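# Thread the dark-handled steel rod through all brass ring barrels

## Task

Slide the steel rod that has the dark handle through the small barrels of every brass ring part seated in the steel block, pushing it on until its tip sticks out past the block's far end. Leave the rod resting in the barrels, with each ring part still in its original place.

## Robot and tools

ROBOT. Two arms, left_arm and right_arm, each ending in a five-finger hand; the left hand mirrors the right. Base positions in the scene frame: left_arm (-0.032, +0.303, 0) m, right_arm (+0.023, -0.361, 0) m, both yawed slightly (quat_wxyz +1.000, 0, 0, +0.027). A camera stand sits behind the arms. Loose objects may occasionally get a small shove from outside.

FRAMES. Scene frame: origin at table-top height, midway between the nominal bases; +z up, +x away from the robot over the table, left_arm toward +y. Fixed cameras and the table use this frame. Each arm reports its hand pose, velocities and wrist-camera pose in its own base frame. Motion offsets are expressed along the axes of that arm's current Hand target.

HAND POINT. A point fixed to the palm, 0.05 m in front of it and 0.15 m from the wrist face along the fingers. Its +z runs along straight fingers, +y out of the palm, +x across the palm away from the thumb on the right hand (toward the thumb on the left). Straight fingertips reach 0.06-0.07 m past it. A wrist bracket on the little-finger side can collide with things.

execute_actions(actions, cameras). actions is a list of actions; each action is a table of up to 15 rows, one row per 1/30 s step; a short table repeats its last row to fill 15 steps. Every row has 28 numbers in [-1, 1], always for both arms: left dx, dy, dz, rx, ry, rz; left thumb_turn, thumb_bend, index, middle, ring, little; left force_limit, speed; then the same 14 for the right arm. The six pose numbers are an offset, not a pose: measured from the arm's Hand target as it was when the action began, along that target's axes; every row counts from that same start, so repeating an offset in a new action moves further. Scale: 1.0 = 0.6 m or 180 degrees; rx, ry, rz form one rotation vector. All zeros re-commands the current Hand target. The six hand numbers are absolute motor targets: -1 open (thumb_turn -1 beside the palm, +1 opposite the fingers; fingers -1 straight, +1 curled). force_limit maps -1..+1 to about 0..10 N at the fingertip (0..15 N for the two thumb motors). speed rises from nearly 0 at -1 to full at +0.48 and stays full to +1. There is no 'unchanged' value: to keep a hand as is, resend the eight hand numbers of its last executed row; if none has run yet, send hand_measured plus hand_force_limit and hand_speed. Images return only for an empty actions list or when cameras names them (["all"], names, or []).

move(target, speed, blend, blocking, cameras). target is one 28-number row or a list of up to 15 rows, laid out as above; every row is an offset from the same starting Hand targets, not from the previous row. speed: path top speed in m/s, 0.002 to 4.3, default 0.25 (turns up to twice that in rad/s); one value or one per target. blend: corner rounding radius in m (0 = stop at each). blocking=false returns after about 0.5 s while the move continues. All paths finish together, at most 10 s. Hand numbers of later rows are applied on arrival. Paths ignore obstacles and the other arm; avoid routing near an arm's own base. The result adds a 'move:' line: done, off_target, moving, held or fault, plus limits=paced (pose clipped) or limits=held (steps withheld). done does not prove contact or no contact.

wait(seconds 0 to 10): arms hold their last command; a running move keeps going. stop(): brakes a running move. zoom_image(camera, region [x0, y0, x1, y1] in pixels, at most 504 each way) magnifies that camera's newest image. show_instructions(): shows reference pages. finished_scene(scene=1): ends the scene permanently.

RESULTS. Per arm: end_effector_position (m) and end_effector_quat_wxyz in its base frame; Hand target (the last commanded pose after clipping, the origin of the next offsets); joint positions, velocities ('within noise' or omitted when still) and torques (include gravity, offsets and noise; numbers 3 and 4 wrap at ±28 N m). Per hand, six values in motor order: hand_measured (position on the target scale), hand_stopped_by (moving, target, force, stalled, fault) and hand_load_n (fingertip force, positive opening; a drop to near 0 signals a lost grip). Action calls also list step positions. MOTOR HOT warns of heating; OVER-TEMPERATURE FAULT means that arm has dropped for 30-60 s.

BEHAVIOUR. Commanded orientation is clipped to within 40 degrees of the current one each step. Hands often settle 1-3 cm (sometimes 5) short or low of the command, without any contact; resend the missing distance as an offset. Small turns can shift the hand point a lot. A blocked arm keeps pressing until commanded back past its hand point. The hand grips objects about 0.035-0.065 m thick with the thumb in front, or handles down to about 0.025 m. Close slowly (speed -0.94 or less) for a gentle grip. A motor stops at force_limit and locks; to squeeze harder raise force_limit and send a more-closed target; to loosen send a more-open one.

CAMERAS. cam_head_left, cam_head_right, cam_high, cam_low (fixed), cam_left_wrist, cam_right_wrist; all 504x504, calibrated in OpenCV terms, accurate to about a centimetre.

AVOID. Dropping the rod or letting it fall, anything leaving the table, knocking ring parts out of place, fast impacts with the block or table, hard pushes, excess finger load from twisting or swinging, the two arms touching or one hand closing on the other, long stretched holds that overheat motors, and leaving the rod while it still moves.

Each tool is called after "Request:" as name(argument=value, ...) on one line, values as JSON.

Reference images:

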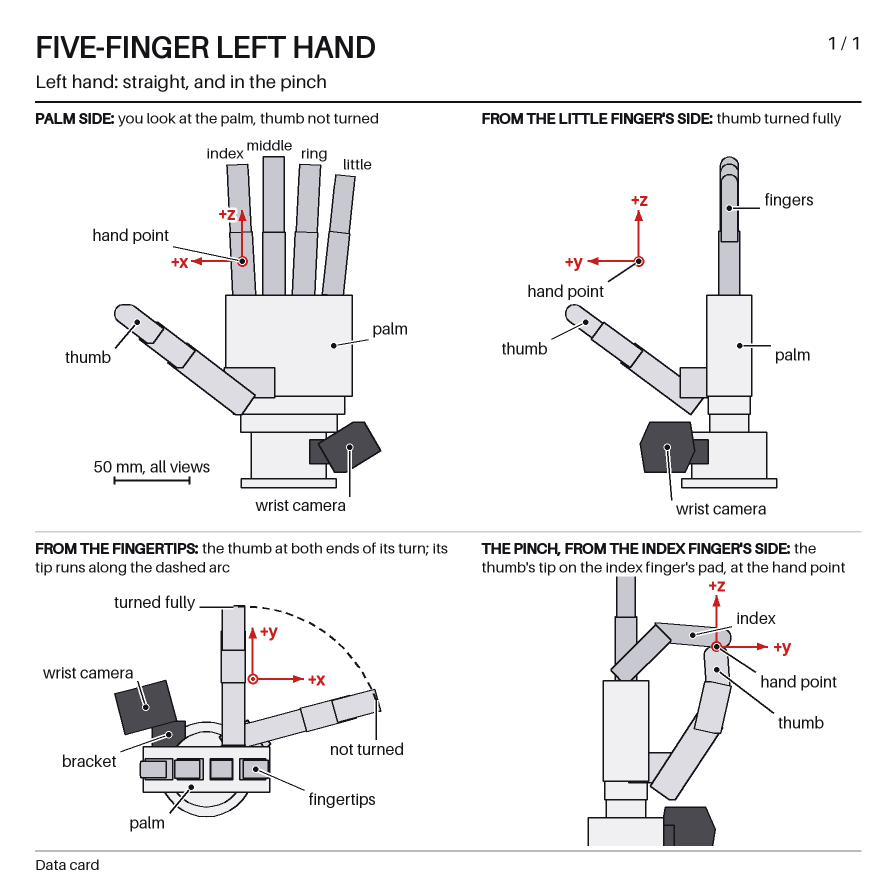

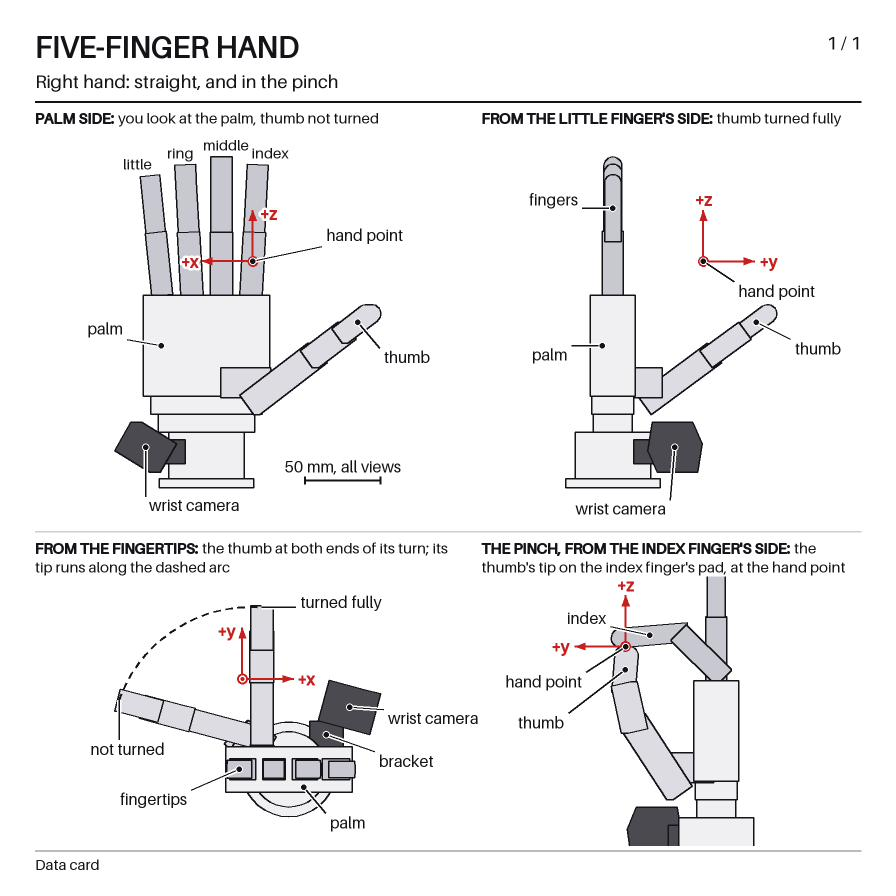

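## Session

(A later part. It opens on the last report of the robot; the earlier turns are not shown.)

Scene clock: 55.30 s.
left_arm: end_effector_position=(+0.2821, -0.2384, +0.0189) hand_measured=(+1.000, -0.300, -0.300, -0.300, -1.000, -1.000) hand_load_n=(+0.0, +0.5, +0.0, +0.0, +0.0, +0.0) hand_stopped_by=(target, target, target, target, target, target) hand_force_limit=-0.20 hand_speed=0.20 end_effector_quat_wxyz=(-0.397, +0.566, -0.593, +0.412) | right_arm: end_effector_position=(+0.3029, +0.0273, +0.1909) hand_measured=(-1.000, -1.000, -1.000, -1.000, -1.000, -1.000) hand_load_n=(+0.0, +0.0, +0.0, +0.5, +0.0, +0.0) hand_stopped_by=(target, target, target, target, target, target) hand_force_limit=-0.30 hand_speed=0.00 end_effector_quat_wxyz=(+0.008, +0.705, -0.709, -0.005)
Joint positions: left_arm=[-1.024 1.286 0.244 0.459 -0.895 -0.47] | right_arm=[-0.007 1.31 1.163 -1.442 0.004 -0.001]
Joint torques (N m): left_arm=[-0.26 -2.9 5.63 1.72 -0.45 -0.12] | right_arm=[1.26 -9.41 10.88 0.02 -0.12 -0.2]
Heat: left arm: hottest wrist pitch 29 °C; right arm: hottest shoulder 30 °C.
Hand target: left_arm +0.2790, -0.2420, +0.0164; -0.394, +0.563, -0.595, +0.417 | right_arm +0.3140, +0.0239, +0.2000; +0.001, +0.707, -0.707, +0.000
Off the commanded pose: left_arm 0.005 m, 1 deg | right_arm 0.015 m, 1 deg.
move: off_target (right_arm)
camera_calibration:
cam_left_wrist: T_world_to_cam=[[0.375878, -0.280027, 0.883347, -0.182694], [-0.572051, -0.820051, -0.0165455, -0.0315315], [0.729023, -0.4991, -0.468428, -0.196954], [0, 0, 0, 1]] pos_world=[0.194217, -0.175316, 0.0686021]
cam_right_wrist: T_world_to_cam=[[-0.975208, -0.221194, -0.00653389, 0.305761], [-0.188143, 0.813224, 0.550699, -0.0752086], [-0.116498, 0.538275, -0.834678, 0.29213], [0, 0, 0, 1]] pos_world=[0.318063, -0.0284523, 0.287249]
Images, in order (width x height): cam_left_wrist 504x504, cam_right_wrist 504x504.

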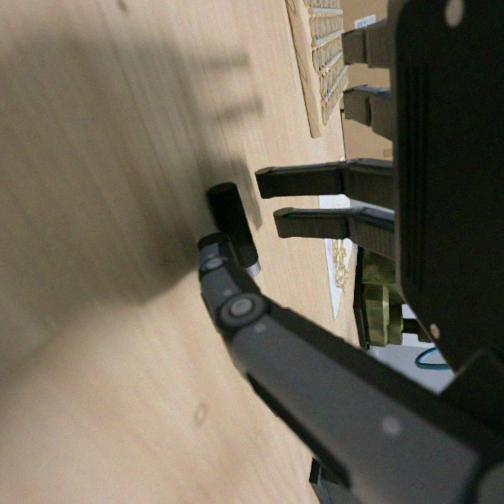

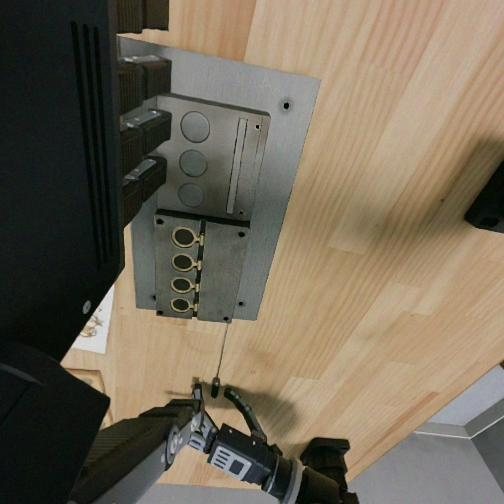

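Request:
move(target=[[0,0.0063,0.0023,0,0,0,1,-0.3,-0.3,-0.3,-1,-1,-0.2,0.2,0,0,0,0,0,0,-1,-1,-1,-1,-1,-1,-0.3,0.0],[0,0.0063,0.0023,0,0,0,1,-0.3,0.4,0.4,-1,-1,-0.1,-0.88,0,0,0,0,0,0,-1,-1,-1,-1,-1,-1,-0.3,0.0]], speed=0.05, cameras=["cam_left_wrist","cam_right_wrist"])

Request:
zoom_image(camera="cam_left_wrist", region=[120, 130, 340, 350])

Scene clock: 58.17 s.
left_arm: end_effector_position=(+0.2832, -0.2388, +0.0166) hand_measured=(+1.000, -0.302, +0.166, +0.132, -1.000, -1.000) hand_load_n=(-4.0, +6.0, +6.5, +4.5, +0.0, +0.0) hand_stopped_by=(target, target, force, force, target, target) hand_force_limit=-0.10 hand_speed=-0.88 end_effector_quat_wxyz=(-0.398, +0.567, -0.590, +0.415) | right_arm: end_effector_position=(+0.3029, +0.0273, +0.1909) hand_measured=(-1.000, -1.000, -1.000, -1.000, -1.000, -1.000) hand_load_n=(+0.0, +0.0, +0.0, +0.0, +0.0, +0.0) hand_stopped_by=(target, target, target, target, target, target) hand_force_limit=-0.30 hand_speed=0.00 end_effector_quat_wxyz=(+0.008, +0.705, -0.709, -0.005)
Joint positions: left_arm=[-1.024 1.309 0.24 0.494 -0.9 -0.47] | right_arm=[-0.007 1.31 1.163 -1.442 0.004 -0.001]
Joint torques (N m): left_arm=[-0.21 -3.14 5.49 1.44 -0.26 -0.12] | right_arm=[1.2 -9.47 10.89 -0.01 -0.12 -0.2]
Heat: left arm: hottest wrist pitch 29 °C; right arm: hottest shoulder 30 °C.
Hand target: left_arm +0.2790, -0.2420, +0.0124; -0.394, +0.563, -0.595, +0.417 | right_arm +0.3140, +0.0239, +0.2000; +0.001, +0.707, -0.707, +0.000
Off the commanded pose: left_arm 0.007 m, 1 deg | right_arm 0.015 m, 1 deg.
move: off_target (right_arm)
camera_calibration:
cam_left_wrist: T_world_to_cam=[[0.371058, -0.273052, 0.887558, -0.178144], [-0.568775, -0.822352, -0.0152067, -0.0326853], [0.734037, -0.499178, -0.460446, -0.200536], [0, 0, 0, 1]] pos_world=[0.194712, -0.175625, 0.0652798]
cam_right_wrist: T_world_to_cam=[[-0.975208, -0.221194, -0.00653389, 0.305761], [-0.188143, 0.813224, 0.550699, -0.0752086], [-0.116498, 0.538275, -0.834678, 0.29213], [0, 0, 0, 1]] pos_world=[0.318063, -0.0284523, 0.287249]
Images, in order (width x height): cam_left_wrist 504x504, cam_right_wrist 504x504.

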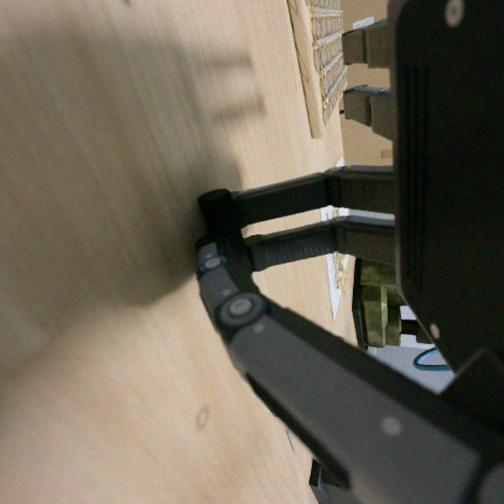

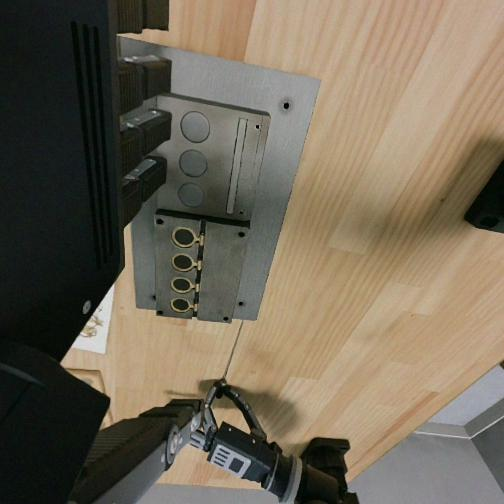

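Scaled by 2.291 from the camera's 504x504 image, which has a finer 720x720 frame.

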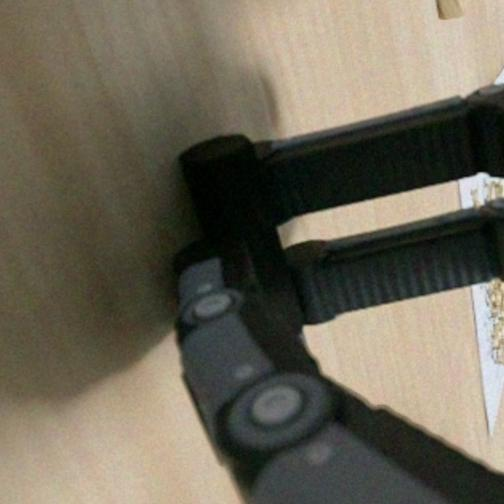

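Request:
move(target=[[0,-0.1567,-0.057,0,0,0,1,-0.3,0.4,0.4,-1,-1,-0.1,-0.88,0,0,0,0,0,0,-1,-1,-1,-1,-1,-1,-0.3,0.0],[0.0522,-0.2048,0.0267,0,-0.0261,-0.0095,1,-0.3,0.4,0.4,-1,-1,-0.1,-0.88,0,0,0,0,0,0,-1,-1,-1,-1,-1,-1,-0.3,0.0]], speed=0.12, blend=[0.02,0], cameras=["all"])

Request:
zoom_image(camera="cam_right_wrist", region=[130, 200, 330, 400])

Request:
zoom_image(camera="cam_left_wrist", region=[184, 300, 388, 504])

Scene clock: 61.13 s.
left_arm: end_effector_position=(+0.3197, -0.2651, +0.1063) hand_measured=(+1.000, -0.302, +0.166, +0.132, -1.000, -1.000) hand_load_n=(-3.5, +6.0, +5.5, +4.5, +0.0, +0.0) hand_stopped_by=(target, target, force, force, target, target) hand_force_limit=-0.10 hand_speed=-0.88 end_effector_quat_wxyz=(-0.414, +0.579, -0.585, +0.388) | right_arm: end_effector_position=(+0.3029, +0.0273, +0.1909) hand_measured=(-1.000, -1.000, -1.000, -1.000, -1.000, -1.000) hand_load_n=(+0.0, +0.0, +0.0, +0.0, +0.0, +0.0) hand_stopped_by=(target, target, target, target, target, target) hand_force_limit=-0.30 hand_speed=0.00 end_effector_quat_wxyz=(+0.008, +0.705, -0.709, -0.005)
Joint positions: left_arm=[-0.984 1.126 0.495 0.008 -0.913 -0.48] | right_arm=[-0.007 1.31 1.163 -1.442 0.004 -0.001]
Joint torques (N m): left_arm=[1.9 -3.43 11.63 0.99 -0.47 -0.2] | right_arm=[1.2 -9.29 10.89 0.02 -0.11 -0.18]
Heat: left arm: hottest wrist pitch 29 °C; right arm: hottest shoulder 30 °C.
Hand target: left_arm +0.3342, -0.2762, +0.1224; -0.412, +0.589, -0.570, +0.399 | right_arm +0.3140, +0.0239, +0.2000; +0.001, +0.707, -0.707, +0.000
Off the commanded pose: left_arm 0.024 m, 2 deg | right_arm 0.015 m, 1 deg.
move: off_target (left_arm, right_arm)
camera_calibration:
cam_left_wrist: T_world_to_cam=[[0.403744, -0.283753, 0.869755, -0.289904], [-0.524195, -0.850908, -0.0342708, -0.052015], [0.749807, -0.442085, -0.492292, -0.185692], [0, 0, 0, 1]] pos_world=[0.229014, -0.208613, 0.158948]
cam_right_wrist: T_world_to_cam=[[-0.975208, -0.221194, -0.00653389, 0.305761], [-0.188143, 0.813224, 0.550699, -0.0752086], [-0.116498, 0.538275, -0.834678, 0.29213], [0, 0, 0, 1]] pos_world=[0.318063, -0.0284523, 0.287249]

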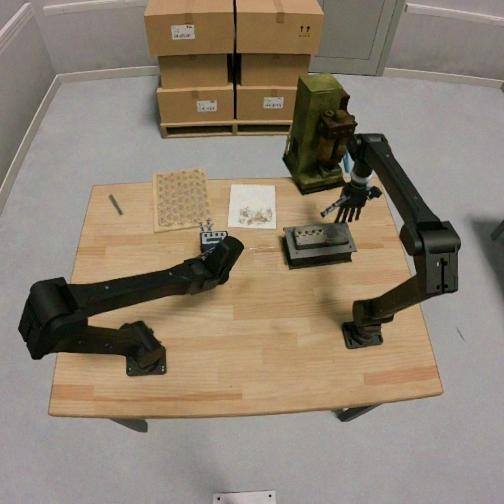

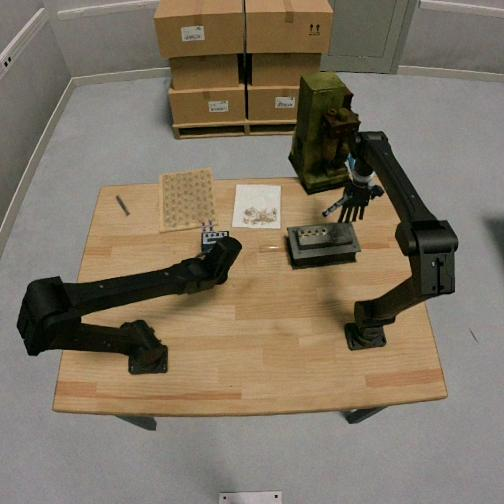

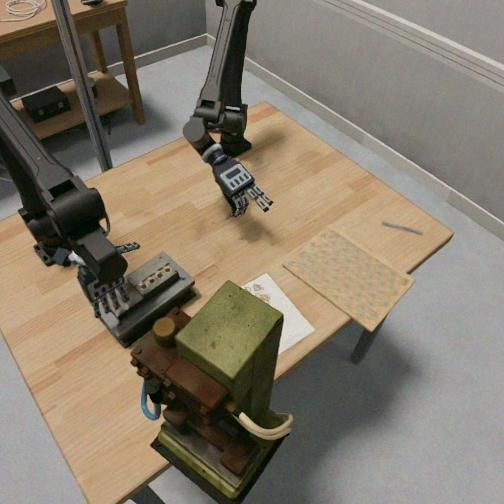

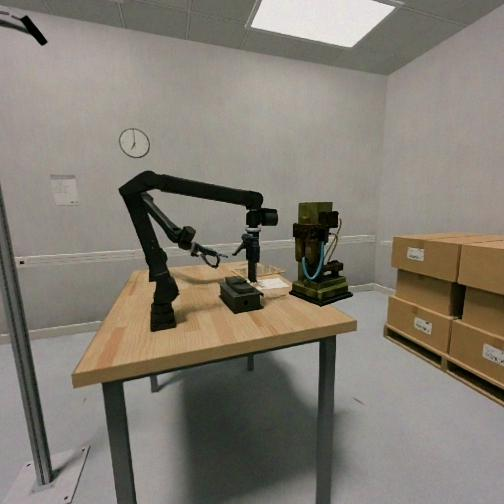

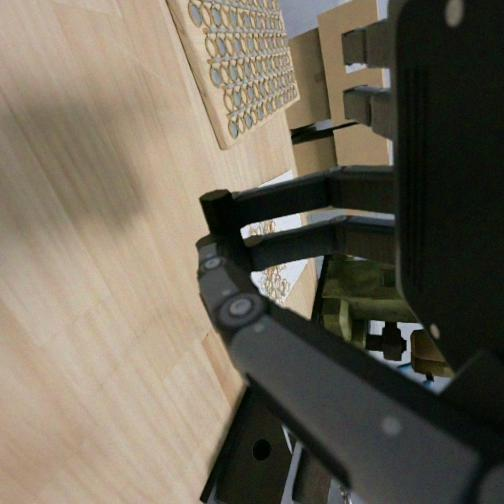

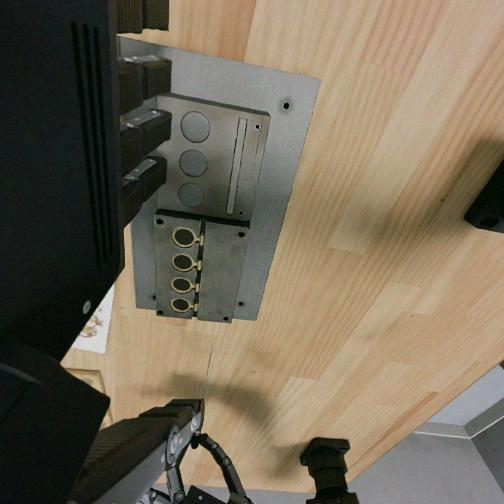

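Scaled by 2.520 from the camera's 504x504 image, which has a finer 720x720 frame.

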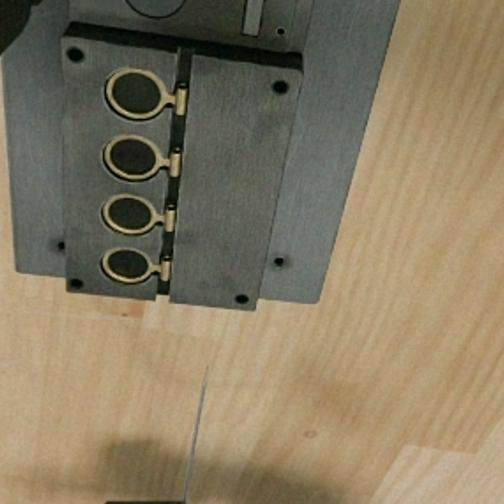

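Scaled by 2.471 from the camera's 504x504 image, which has a finer 720x720 frame.

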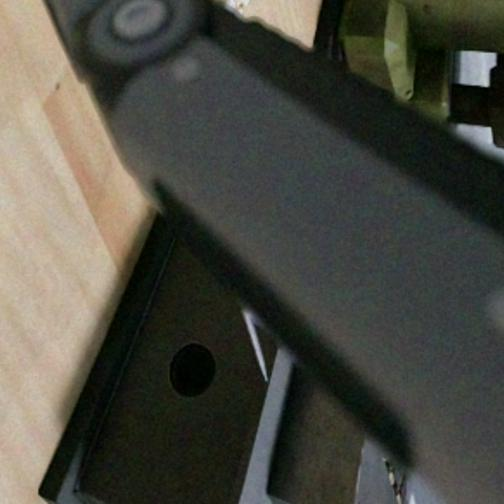

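Request:
zoom_image(camera="cam_left_wrist", region=[264, 404, 364, 504])

Request:
zoom_image(camera="cam_right_wrist", region=[160, 300, 260, 400])

Request:
zoom_image(camera="cam_high", region=[120, 190, 260, 310])

Request:
zoom_image(camera="cam_low", region=[200, 220, 320, 320])

Request:
zoom_image(camera="cam_head_left", region=[220, 200, 370, 290])

Scaled by 5.040 from the camera's 504x504 image, which has a finer 720x720 frame.

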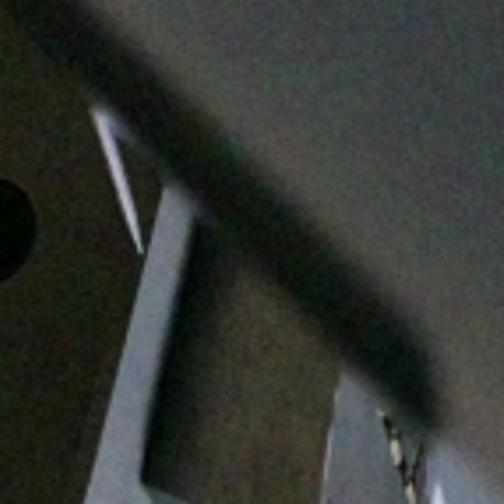

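Scaled by 5.040 from the camera's 504x504 image, which has a finer 720x720 frame.

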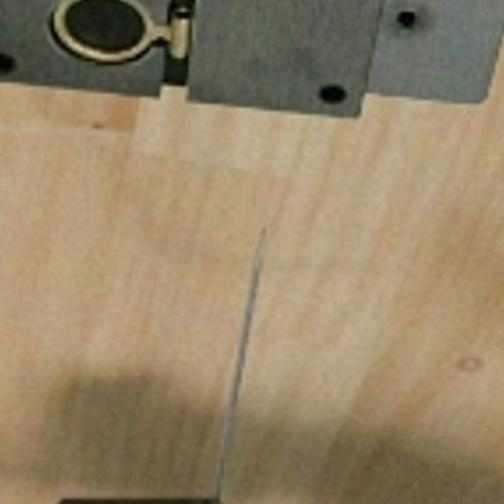

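Scaled by 3.600 from the camera's 504x504 image, which has a finer 720x720 frame.

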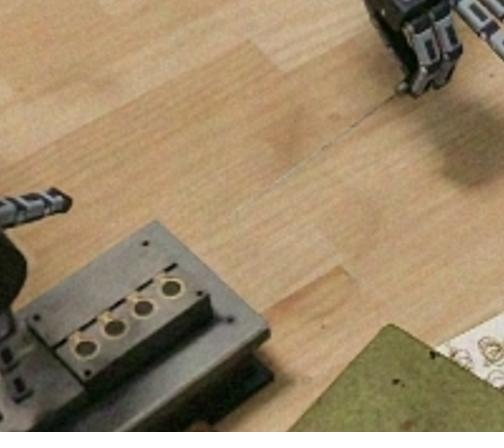

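Scaled by 4.200 from the camera's 504x504 image, which has a finer 720x720 frame.

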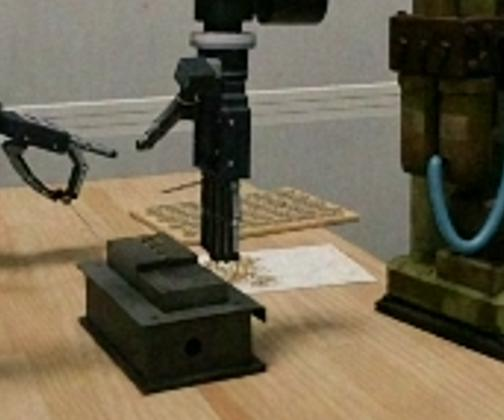

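Scaled by 3.360 from the camera's 504x504 image, which has a finer 720x720 frame.

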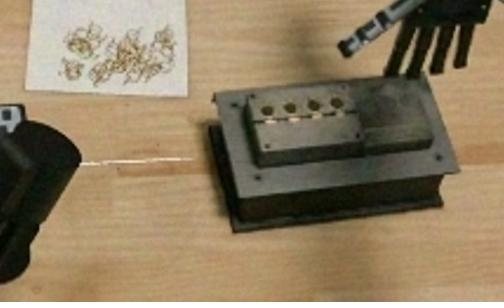

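Request:
move(target=[0.034,-0.0267,0.0118,0,0.0027,-0.0285,1,-0.3,0.4,0.4,-1,-1,-0.1,-0.88,0,0,0,0,0,0,-1,-1,-1,-1,-1,-1,-0.3,0.0], speed=0.08, cameras=["cam_left_wrist","cam_right_wrist"])

Request:
zoom_image(camera="cam_left_wrist", region=[264, 404, 364, 504])

Request:
zoom_image(camera="cam_right_wrist", region=[150, 290, 260, 400])

Scene clock: 64.77 s.
left_arm: end_effector_position=(+0.3332, -0.2855, +0.1198) hand_measured=(+1.000, -0.302, +0.166, +0.132, -1.000, -1.000) hand_load_n=(-3.5, +6.0, +5.5, +4.0, -0.5, +0.0) hand_stopped_by=(target, target, force, force, target, target) hand_force_limit=-0.10 hand_speed=-0.88 end_effector_quat_wxyz=(-0.394, +0.604, -0.558, +0.410) | right_arm: end_effector_position=(+0.3029, +0.0273, +0.1909) hand_measured=(-1.000, -1.000, -1.000, -1.000, -1.000, -1.000) hand_load_n=(+0.0, +0.0, +0.0, +0.0, +0.0, +0.0) hand_stopped_by=(target, target, target, target, target, target) hand_force_limit=-0.30 hand_speed=0.00 end_effector_quat_wxyz=(+0.008, +0.705, -0.709, -0.005)
Joint positions: left_arm=[-0.977 1.162 0.548 0.008 -0.904 -0.557] | right_arm=[-0.007 1.31 1.163 -1.442 0.004 -0.001]
Joint torques (N m): left_arm=[2.02 -4.13 11.77 0.8 -0.28 -0.21] | right_arm=[1.14 -9.29 10.89 0.06 -0.11 -0.2]
Heat: left arm: hottest wrist pitch 29 °C; right arm: hottest elbow 31 °C.
Hand target: left_arm +0.3471, -0.2962, +0.1350; -0.391, +0.612, -0.544, +0.419 | right_arm +0.3140, +0.0239, +0.2000; +0.001, +0.707, -0.707, +0.000
Off the commanded pose: left_arm 0.023 m, 2 deg | right_arm 0.015 m, 1 deg.
move: off_target (left_arm, right_arm)
camera_calibration:
cam_left_wrist: T_world_to_cam=[[0.404169, -0.193648, 0.893951, -0.290163], [-0.500924, -0.864604, 0.0391852, -0.0823023], [0.765325, -0.463639, -0.446449, -0.21502], [0, 0, 0, 1]] pos_world=[0.240608, -0.22704, 0.166621]
cam_right_wrist: T_world_to_cam=[[-0.975208, -0.221194, -0.00653389, 0.305761], [-0.188143, 0.813224, 0.550699, -0.0752086], [-0.116498, 0.538275, -0.834678, 0.29213], [0, 0, 0, 1]] pos_world=[0.318063, -0.0284523, 0.287249]
Images, in order (width x height): cam_left_wrist 504x504, cam_right_wrist 504x504.

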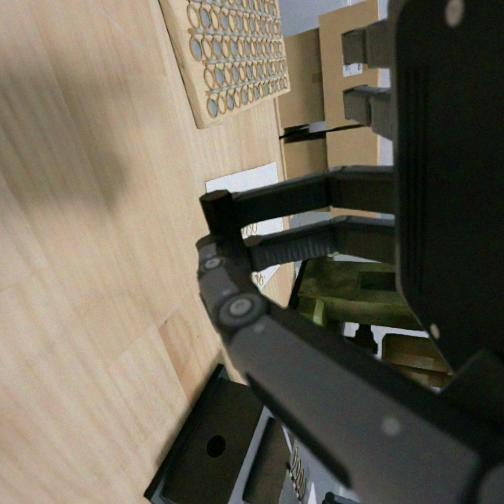

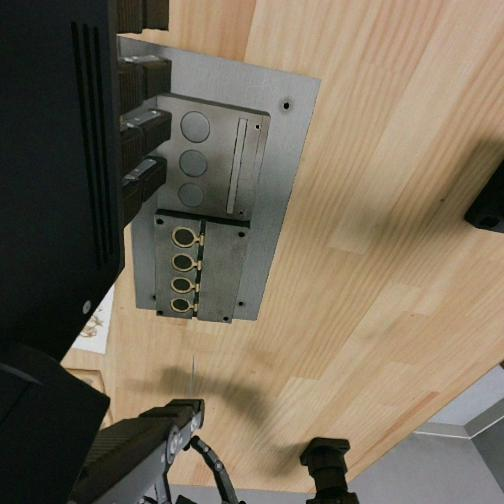

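Scaled by 5.040 from the camera's 504x504 image, which has a finer 720x720 frame.

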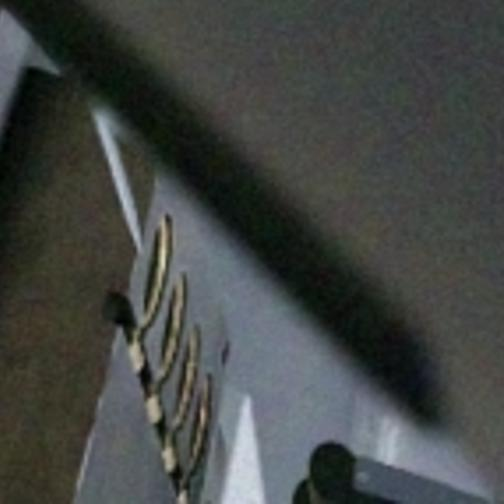

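Scaled by 4.582 from the camera's 504x504 image, which has a finer 720x720 frame.

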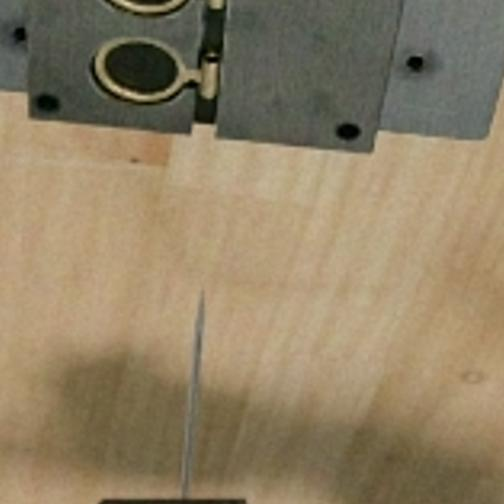

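Request:
move(target=[0.0483,0.0222,0.0138,-0.0003,0.0017,-0.0047,1,-0.3,0.4,0.4,-1,-1,-0.1,-0.88,0,0,0,0,0,0,-1,-1,-1,-1,-1,-1,-0.3,0.0], speed=0.06, cameras=["cam_left_wrist","cam_right_wrist"])

Request:
zoom_image(camera="cam_left_wrist", region=[264, 404, 364, 504])

Request:
zoom_image(camera="cam_right_wrist", region=[150, 290, 260, 400])

Request:
zoom_image(camera="cam_right_wrist", region=[150, 200, 250, 300])

Scene clock: 67.73 s.
left_arm: end_effector_position=(+0.3428, -0.3031, +0.1048) hand_measured=(+1.000, -0.302, +0.166, +0.132, -1.000, -1.000) hand_load_n=(-3.5, +6.0, +5.5, +4.5, +0.0, +0.0) hand_stopped_by=(target, target, force, force, target, target) hand_force_limit=-0.10 hand_speed=-0.88 end_effector_quat_wxyz=(-0.396, +0.613, -0.555, +0.400) | right_arm: end_effector_position=(+0.3029, +0.0273, +0.1909) hand_measured=(-1.000, -1.000, -1.000, -1.000, -1.000, -1.000) hand_load_n=(+0.0, +0.0, +0.0, +0.0, +0.0, +0.0) hand_stopped_by=(target, target, target, target, target, target) hand_force_limit=-0.30 hand_speed=0.00 end_effector_quat_wxyz=(+0.008, +0.705, -0.709, -0.005)
Joint positions: left_arm=[-0.986 1.264 0.595 0.015 -0.923 -0.603] | right_arm=[-0.007 1.31 1.163 -1.442 0.004 -0.001]
Joint torques (N m): left_arm=[-0.09 -5.13 11.33 1.77 -0.52 -0.18] | right_arm=[1.08 -9.35 10.92 -0.01 -0.11 -0.18]
Heat: left arm: hottest elbow 29 °C; right arm: hottest elbow 31 °C.
Hand target: left_arm +0.3519, -0.3262, +0.1223; -0.387, +0.615, -0.541, +0.424 | right_arm +0.3140, +0.0239, +0.2000; +0.001, +0.707, -0.707, +0.000
Off the commanded pose: left_arm 0.030 m, 3 deg | right_arm 0.015 m, 1 deg.
move: off_target (left_arm, right_arm)
camera_calibration:
cam_left_wrist: T_world_to_cam=[[0.422404, -0.186751, 0.88696, -0.287536], [-0.480475, -0.875884, 0.0444015, -0.103089], [0.768582, -0.444917, -0.459706, -0.231325], [0, 0, 0, 1]] pos_world=[0.249718, -0.246912, 0.153269]
cam_right_wrist: T_world_to_cam=[[-0.975208, -0.221194, -0.00653389, 0.305761], [-0.188143, 0.813224, 0.550699, -0.0752086], [-0.116498, 0.538275, -0.834678, 0.29213], [0, 0, 0, 1]] pos_world=[0.318063, -0.0284523, 0.287249]
Images, in order (width x height): cam_left_wrist 504x504, cam_right_wrist 504x504.

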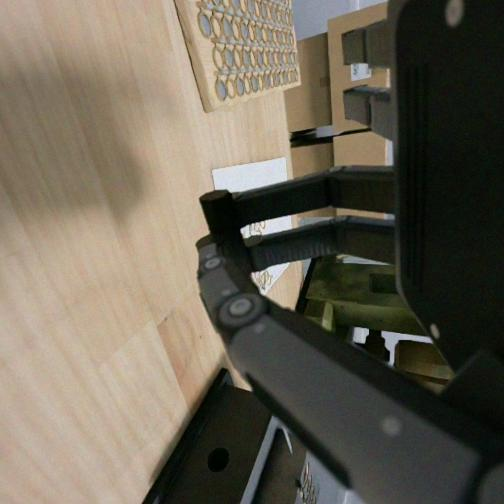

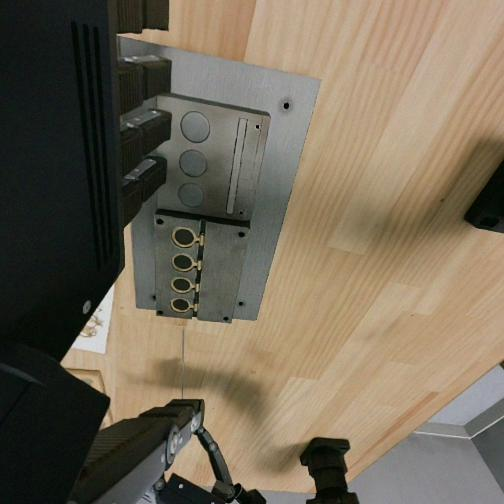

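Scaled by 5.040 from the camera's 504x504 image, which has a finer 720x720 frame.

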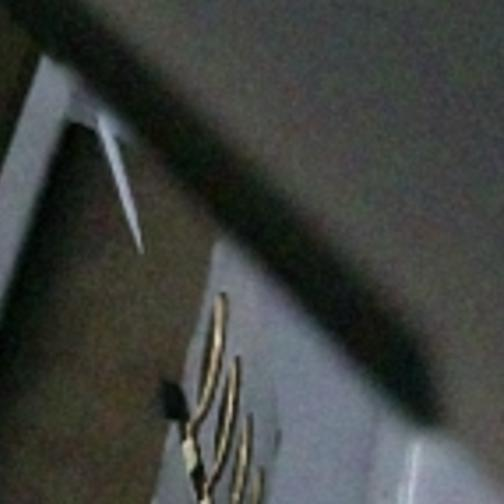

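Scaled by 4.582 from the camera's 504x504 image, which has a finer 720x720 frame.

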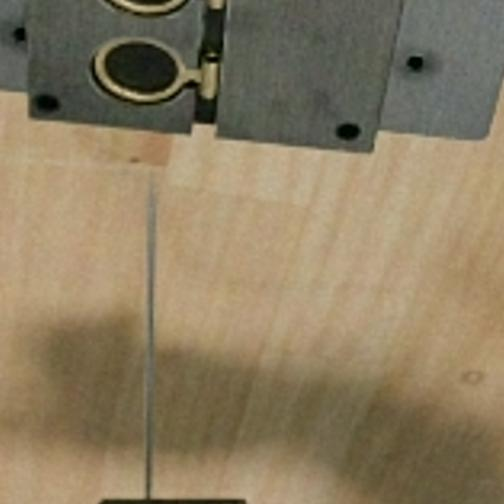

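Scaled by 5.040 from the camera's 504x504 image, which has a finer 720x720 frame.

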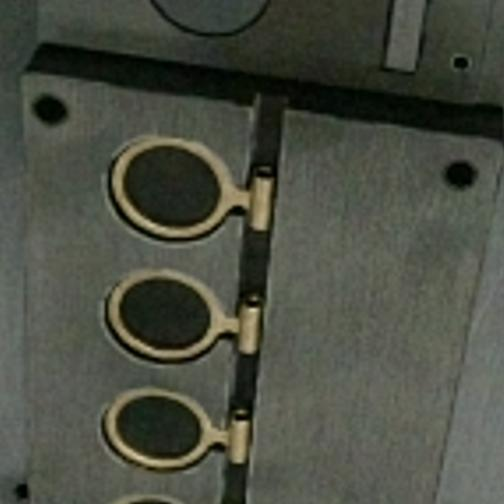

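Request:
move(target=[0.0083,-0.0005,-0.006,-0.0016,0.0135,-0.0016,1,-0.3,0.4,0.4,-1,-1,-0.1,-0.88,0,0,0,0,0,0,-1,-1,-1,-1,-1,-1,-0.3,0.0], speed=0.05, cameras=["cam_left_wrist","cam_right_wrist"])

Request:
zoom_image(camera="cam_left_wrist", region=[264, 404, 364, 504])

Request:
zoom_image(camera="cam_right_wrist", region=[150, 290, 260, 400])

Scene clock: 70.03 s.
left_arm: end_effector_position=(+0.3431, -0.3140, +0.1086) hand_measured=(+1.000, -0.302, +0.166, +0.132, -1.000, -1.000) hand_load_n=(-3.5, +5.5, +5.5, +4.5, +0.0, +0.0) hand_stopped_by=(target, target, force, force, target, target) hand_force_limit=-0.10 hand_speed=-0.88 end_effector_quat_wxyz=(-0.378, +0.612, -0.555, +0.418) | right_arm: end_effector_position=(+0.3029, +0.0273, +0.1909) hand_measured=(-1.000, -1.000, -1.000, -1.000, -1.000, -1.000) hand_load_n=(+0.0, +0.0, +0.0, +0.0, +0.0, +0.0) hand_stopped_by=(target, target, target, target, target, target) hand_force_limit=-0.30 hand_speed=0.00 end_effector_quat_wxyz=(+0.008, +0.705, -0.709, -0.005)
Joint positions: left_arm=[-0.986 1.264 0.595 0.051 -0.888 -0.603] | right_arm=[-0.007 1.31 1.163 -1.442 0.004 -0.001]
Joint torques (N m): left_arm=[0.15 -5.89 10.48 1.7 -0.29 0.01] | right_arm=[1.32 -9.47 10.86 0.03 -0.11 -0.19]
Heat: left arm: hottest elbow 29 °C; right arm: hottest elbow 32 °C.
Hand target: left_arm +0.3489, -0.3312, +0.1243; -0.372, +0.608, -0.549, +0.436 | right_arm +0.3140, +0.0239, +0.2000; +0.001, +0.707, -0.707, +0.000
Off the commanded pose: left_arm 0.024 m, 2 deg | right_arm 0.015 m, 1 deg.
move: off_target (left_arm, right_arm)
camera_calibration:
cam_left_wrist: T_world_to_cam=[[0.41539, -0.162321, 0.895044, -0.283842], [-0.504935, -0.859585, 0.0784494, -0.102849], [0.756632, -0.484526, -0.439025, -0.245224], [0, 0, 0, 1]] pos_world=[0.251517, -0.253299, 0.15446]
cam_right_wrist: T_world_to_cam=[[-0.975208, -0.221194, -0.00653389, 0.305761], [-0.188143, 0.813224, 0.550699, -0.0752086], [-0.116498, 0.538275, -0.834678, 0.29213], [0, 0, 0, 1]] pos_world=[0.318063, -0.0284523, 0.287249]
Images, in order (width x height): cam_left_wrist 504x504, cam_right_wrist 504x504.

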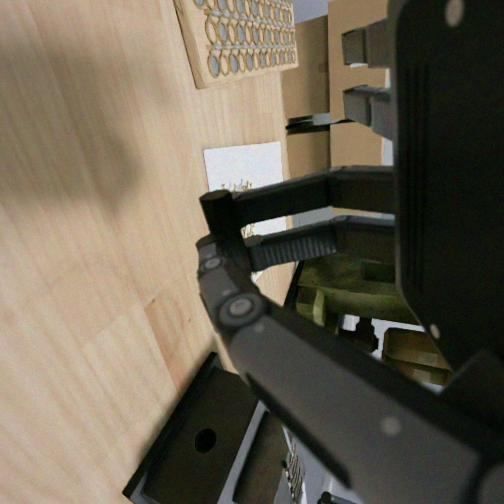

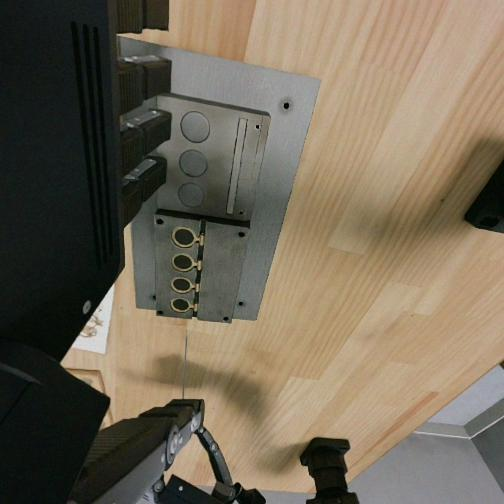

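Scaled by 5.040 from the camera's 504x504 image, which has a finer 720x720 frame.

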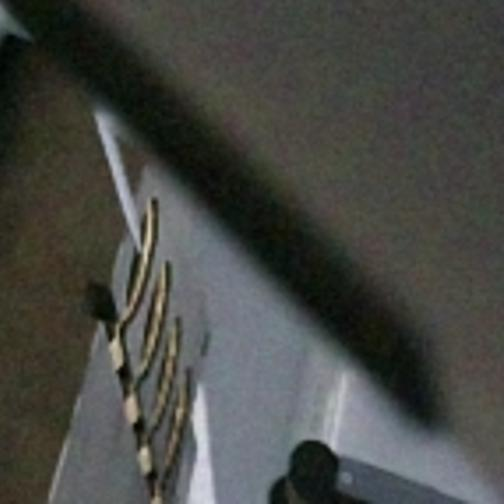

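Scaled by 4.582 from the camera's 504x504 image, which has a finer 720x720 frame.

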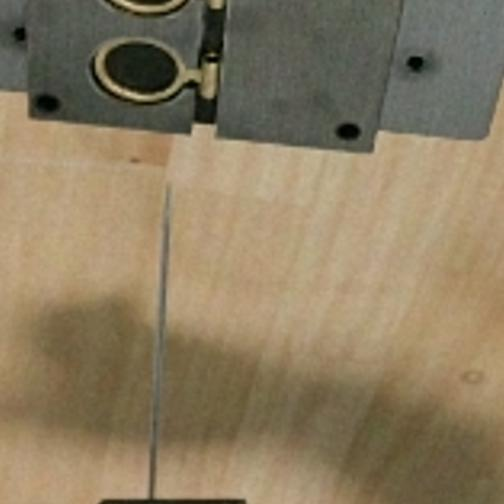

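Request:
move(target=[-0.0005,0.0047,-0.0047,-0.0002,0.0002,0.006,1,-0.3,0.4,0.4,-1,-1,-0.1,-0.88,0,0,0,0,0,0,-1,-1,-1,-1,-1,-1,-0.3,0.0], speed=0.05, cameras=["cam_left_wrist","cam_right_wrist"])

Request:
zoom_image(camera="cam_left_wrist", region=[264, 404, 364, 504])

Request:
zoom_image(camera="cam_right_wrist", region=[150, 290, 260, 400])

Scene clock: 71.67 s.
left_arm: end_effector_position=(+0.3413, -0.3152, +0.1085) hand_measured=(+1.000, -0.302, +0.166, +0.132, -1.000, -1.000) hand_load_n=(-3.5, +5.5, +5.5, +4.5, +0.0, +0.0) hand_stopped_by=(target, target, force, force, target, target) hand_force_limit=-0.10 hand_speed=-0.88 end_effector_quat_wxyz=(-0.380, +0.608, -0.559, +0.417) | right_arm: end_effector_position=(+0.3029, +0.0273, +0.1909) hand_measured=(-1.000, -1.000, -1.000, -1.000, -1.000, -1.000) hand_load_n=(+0.0, -0.5, +0.0, +0.0, -0.5, +0.0) hand_stopped_by=(target, target, target, target, target, target) hand_force_limit=-0.30 hand_speed=0.00 end_effector_quat_wxyz=(+0.008, +0.705, -0.709, -0.005)
Joint positions: left_arm=[-0.992 1.264 0.595 0.051 -0.89 -0.593] | right_arm=[-0.007 1.31 1.163 -1.442 0.004 -0.001]
Joint torques (N m): left_arm=[-0.21 -5.89 10.28 1.59 -0.48 0.01] | right_arm=[1.03 -9.47 10.84 0.06 -0.11 -0.19]
Heat: left arm: hottest elbow 29 °C; right arm: hottest elbow 32 °C.
Hand target: left_arm +0.3453, -0.3312, +0.1226; -0.376, +0.603, -0.555, +0.433 | right_arm +0.3140, +0.0239, +0.2000; +0.001, +0.707, -0.707, +0.000
Off the commanded pose: left_arm 0.022 m, 2 deg | right_arm 0.015 m, 1 deg.
move: off_target (left_arm, right_arm)
camera_calibration:
cam_left_wrist: T_world_to_cam=[[0.412887, -0.173879, 0.89403, -0.285824], [-0.511709, -0.856321, 0.0697763, -0.100471], [0.753444, -0.486293, -0.442539, -0.24357], [0, 0, 0, 1]] pos_world=[0.250117, -0.254181, 0.154757]
cam_right_wrist: T_world_to_cam=[[-0.975208, -0.221194, -0.00653389, 0.305761], [-0.188143, 0.813224, 0.550699, -0.0752086], [-0.116498, 0.538275, -0.834678, 0.29213], [0, 0, 0, 1]] pos_world=[0.318063, -0.0284523, 0.287249]
Images, in order (width x height): cam_left_wrist 504x504, cam_right_wrist 504x504.

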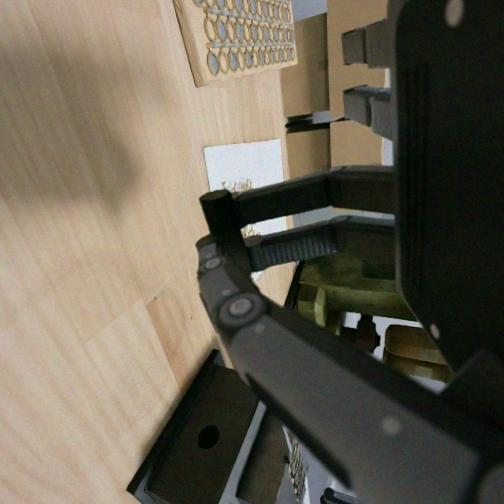

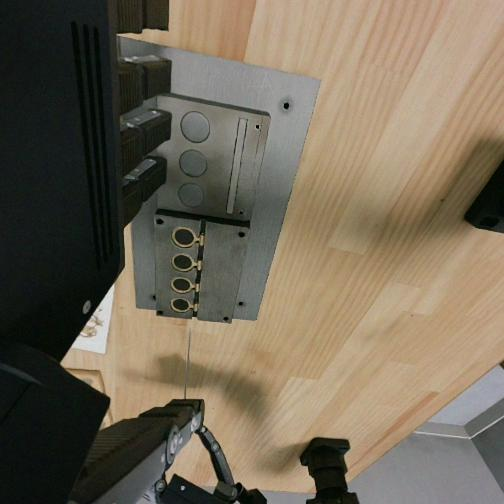

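Scaled by 5.040 from the camera's 504x504 image, which has a finer 720x720 frame.

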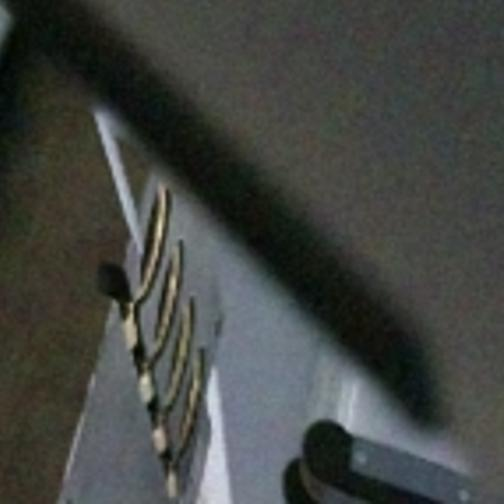

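Scaled by 4.582 from the camera's 504x504 image, which has a finer 720x720 frame.

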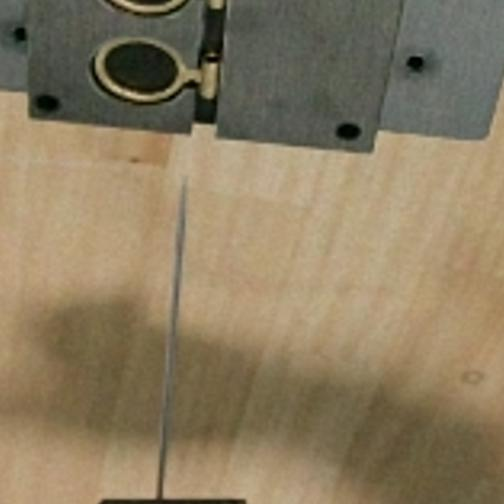

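Request:
move(target=[0.017,-0.0003,-0.0037,0,0,0,1,-0.3,0.4,0.4,-1,-1,-0.1,-0.88,0,0,0,0,0,0,-1,-1,-1,-1,-1,-1,-0.3,0.0], speed=0.05, cameras=["cam_left_wrist","cam_right_wrist"])

Request:
zoom_image(camera="cam_left_wrist", region=[264, 404, 364, 504])

Request:
zoom_image(camera="cam_right_wrist", region=[150, 290, 260, 400])

Scene clock: 73.50 s.
left_arm: end_effector_position=(+0.3380, -0.3221, +0.1114) hand_measured=(+1.000, -0.302, +0.166, +0.132, -1.000, -1.000) hand_load_n=(-3.5, +5.5, +5.0, +4.5, +0.0, -0.5) hand_stopped_by=(target, target, force, force, target, target) hand_force_limit=-0.10 hand_speed=-0.88 end_effector_quat_wxyz=(-0.382, +0.603, -0.560, +0.421) | right_arm: end_effector_position=(+0.3029, +0.0273, +0.1909) hand_measured=(-1.000, -1.000, -1.000, -1.000, -1.000, -1.000) hand_load_n=(+0.0, +0.0, +0.0, +0.0, +0.0, +0.0) hand_stopped_by=(target, target, target, target, target, target) hand_force_limit=-0.30 hand_speed=0.00 end_effector_quat_wxyz=(+0.008, +0.705, -0.709, -0.005)
Joint positions: left_arm=[-1.013 1.269 0.604 0.051 -0.907 -0.592] | right_arm=[-0.007 1.31 1.163 -1.442 0.004 -0.001]
Joint torques (N m): left_arm=[-0.21 -5.36 11.34 0.92 -0.48 -0.14] | right_arm=[1.26 -9.29 10.86 0.05 -0.12 -0.19]
Heat: left arm: hottest elbow 29 °C; right arm: hottest elbow 32 °C.
Hand target: left_arm +0.3435, -0.3413, +0.1247; -0.376, +0.603, -0.554, +0.433 | right_arm +0.3140, +0.0239, +0.2000; +0.001, +0.707, -0.707, +0.000
Off the commanded pose: left_arm 0.024 m, 2 deg | right_arm 0.015 m, 1 deg.
move: off_target (left_arm, right_arm)
camera_calibration:
cam_left_wrist: T_world_to_cam=[[0.402597, -0.179507, 0.897604, -0.287085], [-0.518486, -0.852835, 0.0619999, -0.103982], [0.754379, -0.490357, -0.436421, -0.245428], [0, 0, 0, 1]] pos_world=[0.246812, -0.260561, 0.157026]
cam_right_wrist: T_world_to_cam=[[-0.975208, -0.221194, -0.00653389, 0.305761], [-0.188143, 0.813224, 0.550699, -0.0752086], [-0.116498, 0.538275, -0.834678, 0.29213], [0, 0, 0, 1]] pos_world=[0.318063, -0.0284523, 0.287249]
Images, in order (width x height): cam_left_wrist 504x504, cam_right_wrist 504x504.

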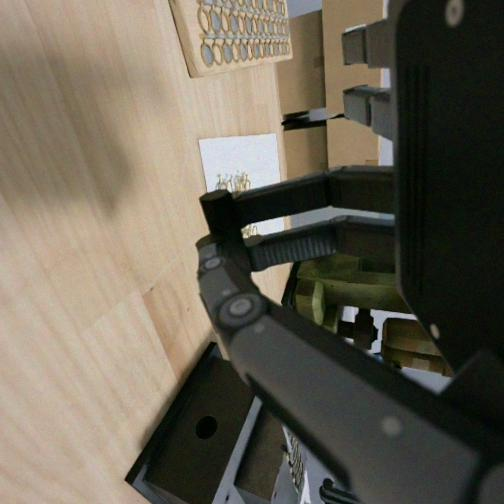

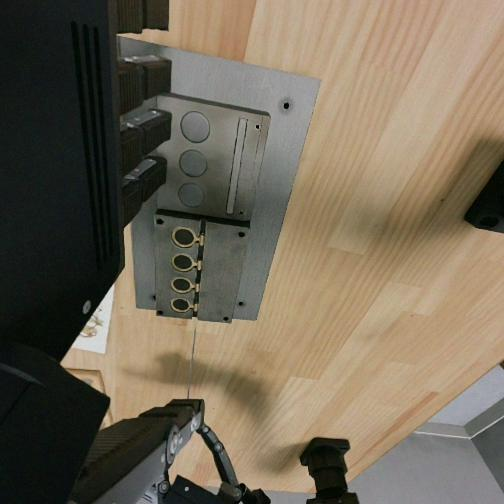

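Scaled by 5.040 from the camera's 504x504 image, which has a finer 720x720 frame.

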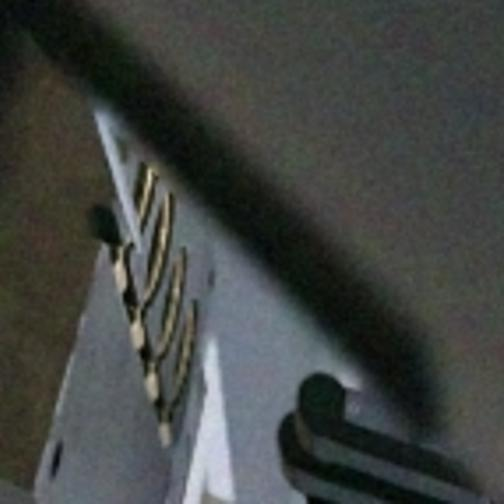

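Scaled by 4.582 from the camera's 504x504 image, which has a finer 720x720 frame.

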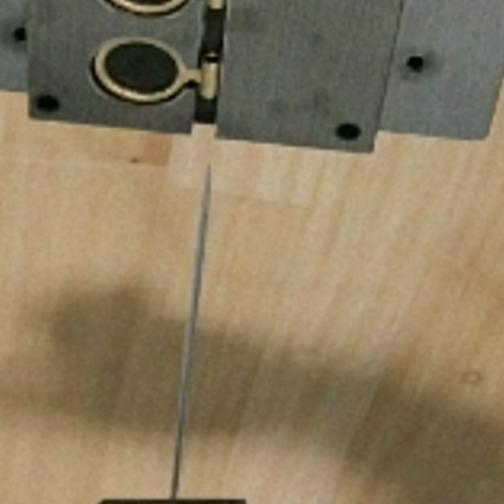

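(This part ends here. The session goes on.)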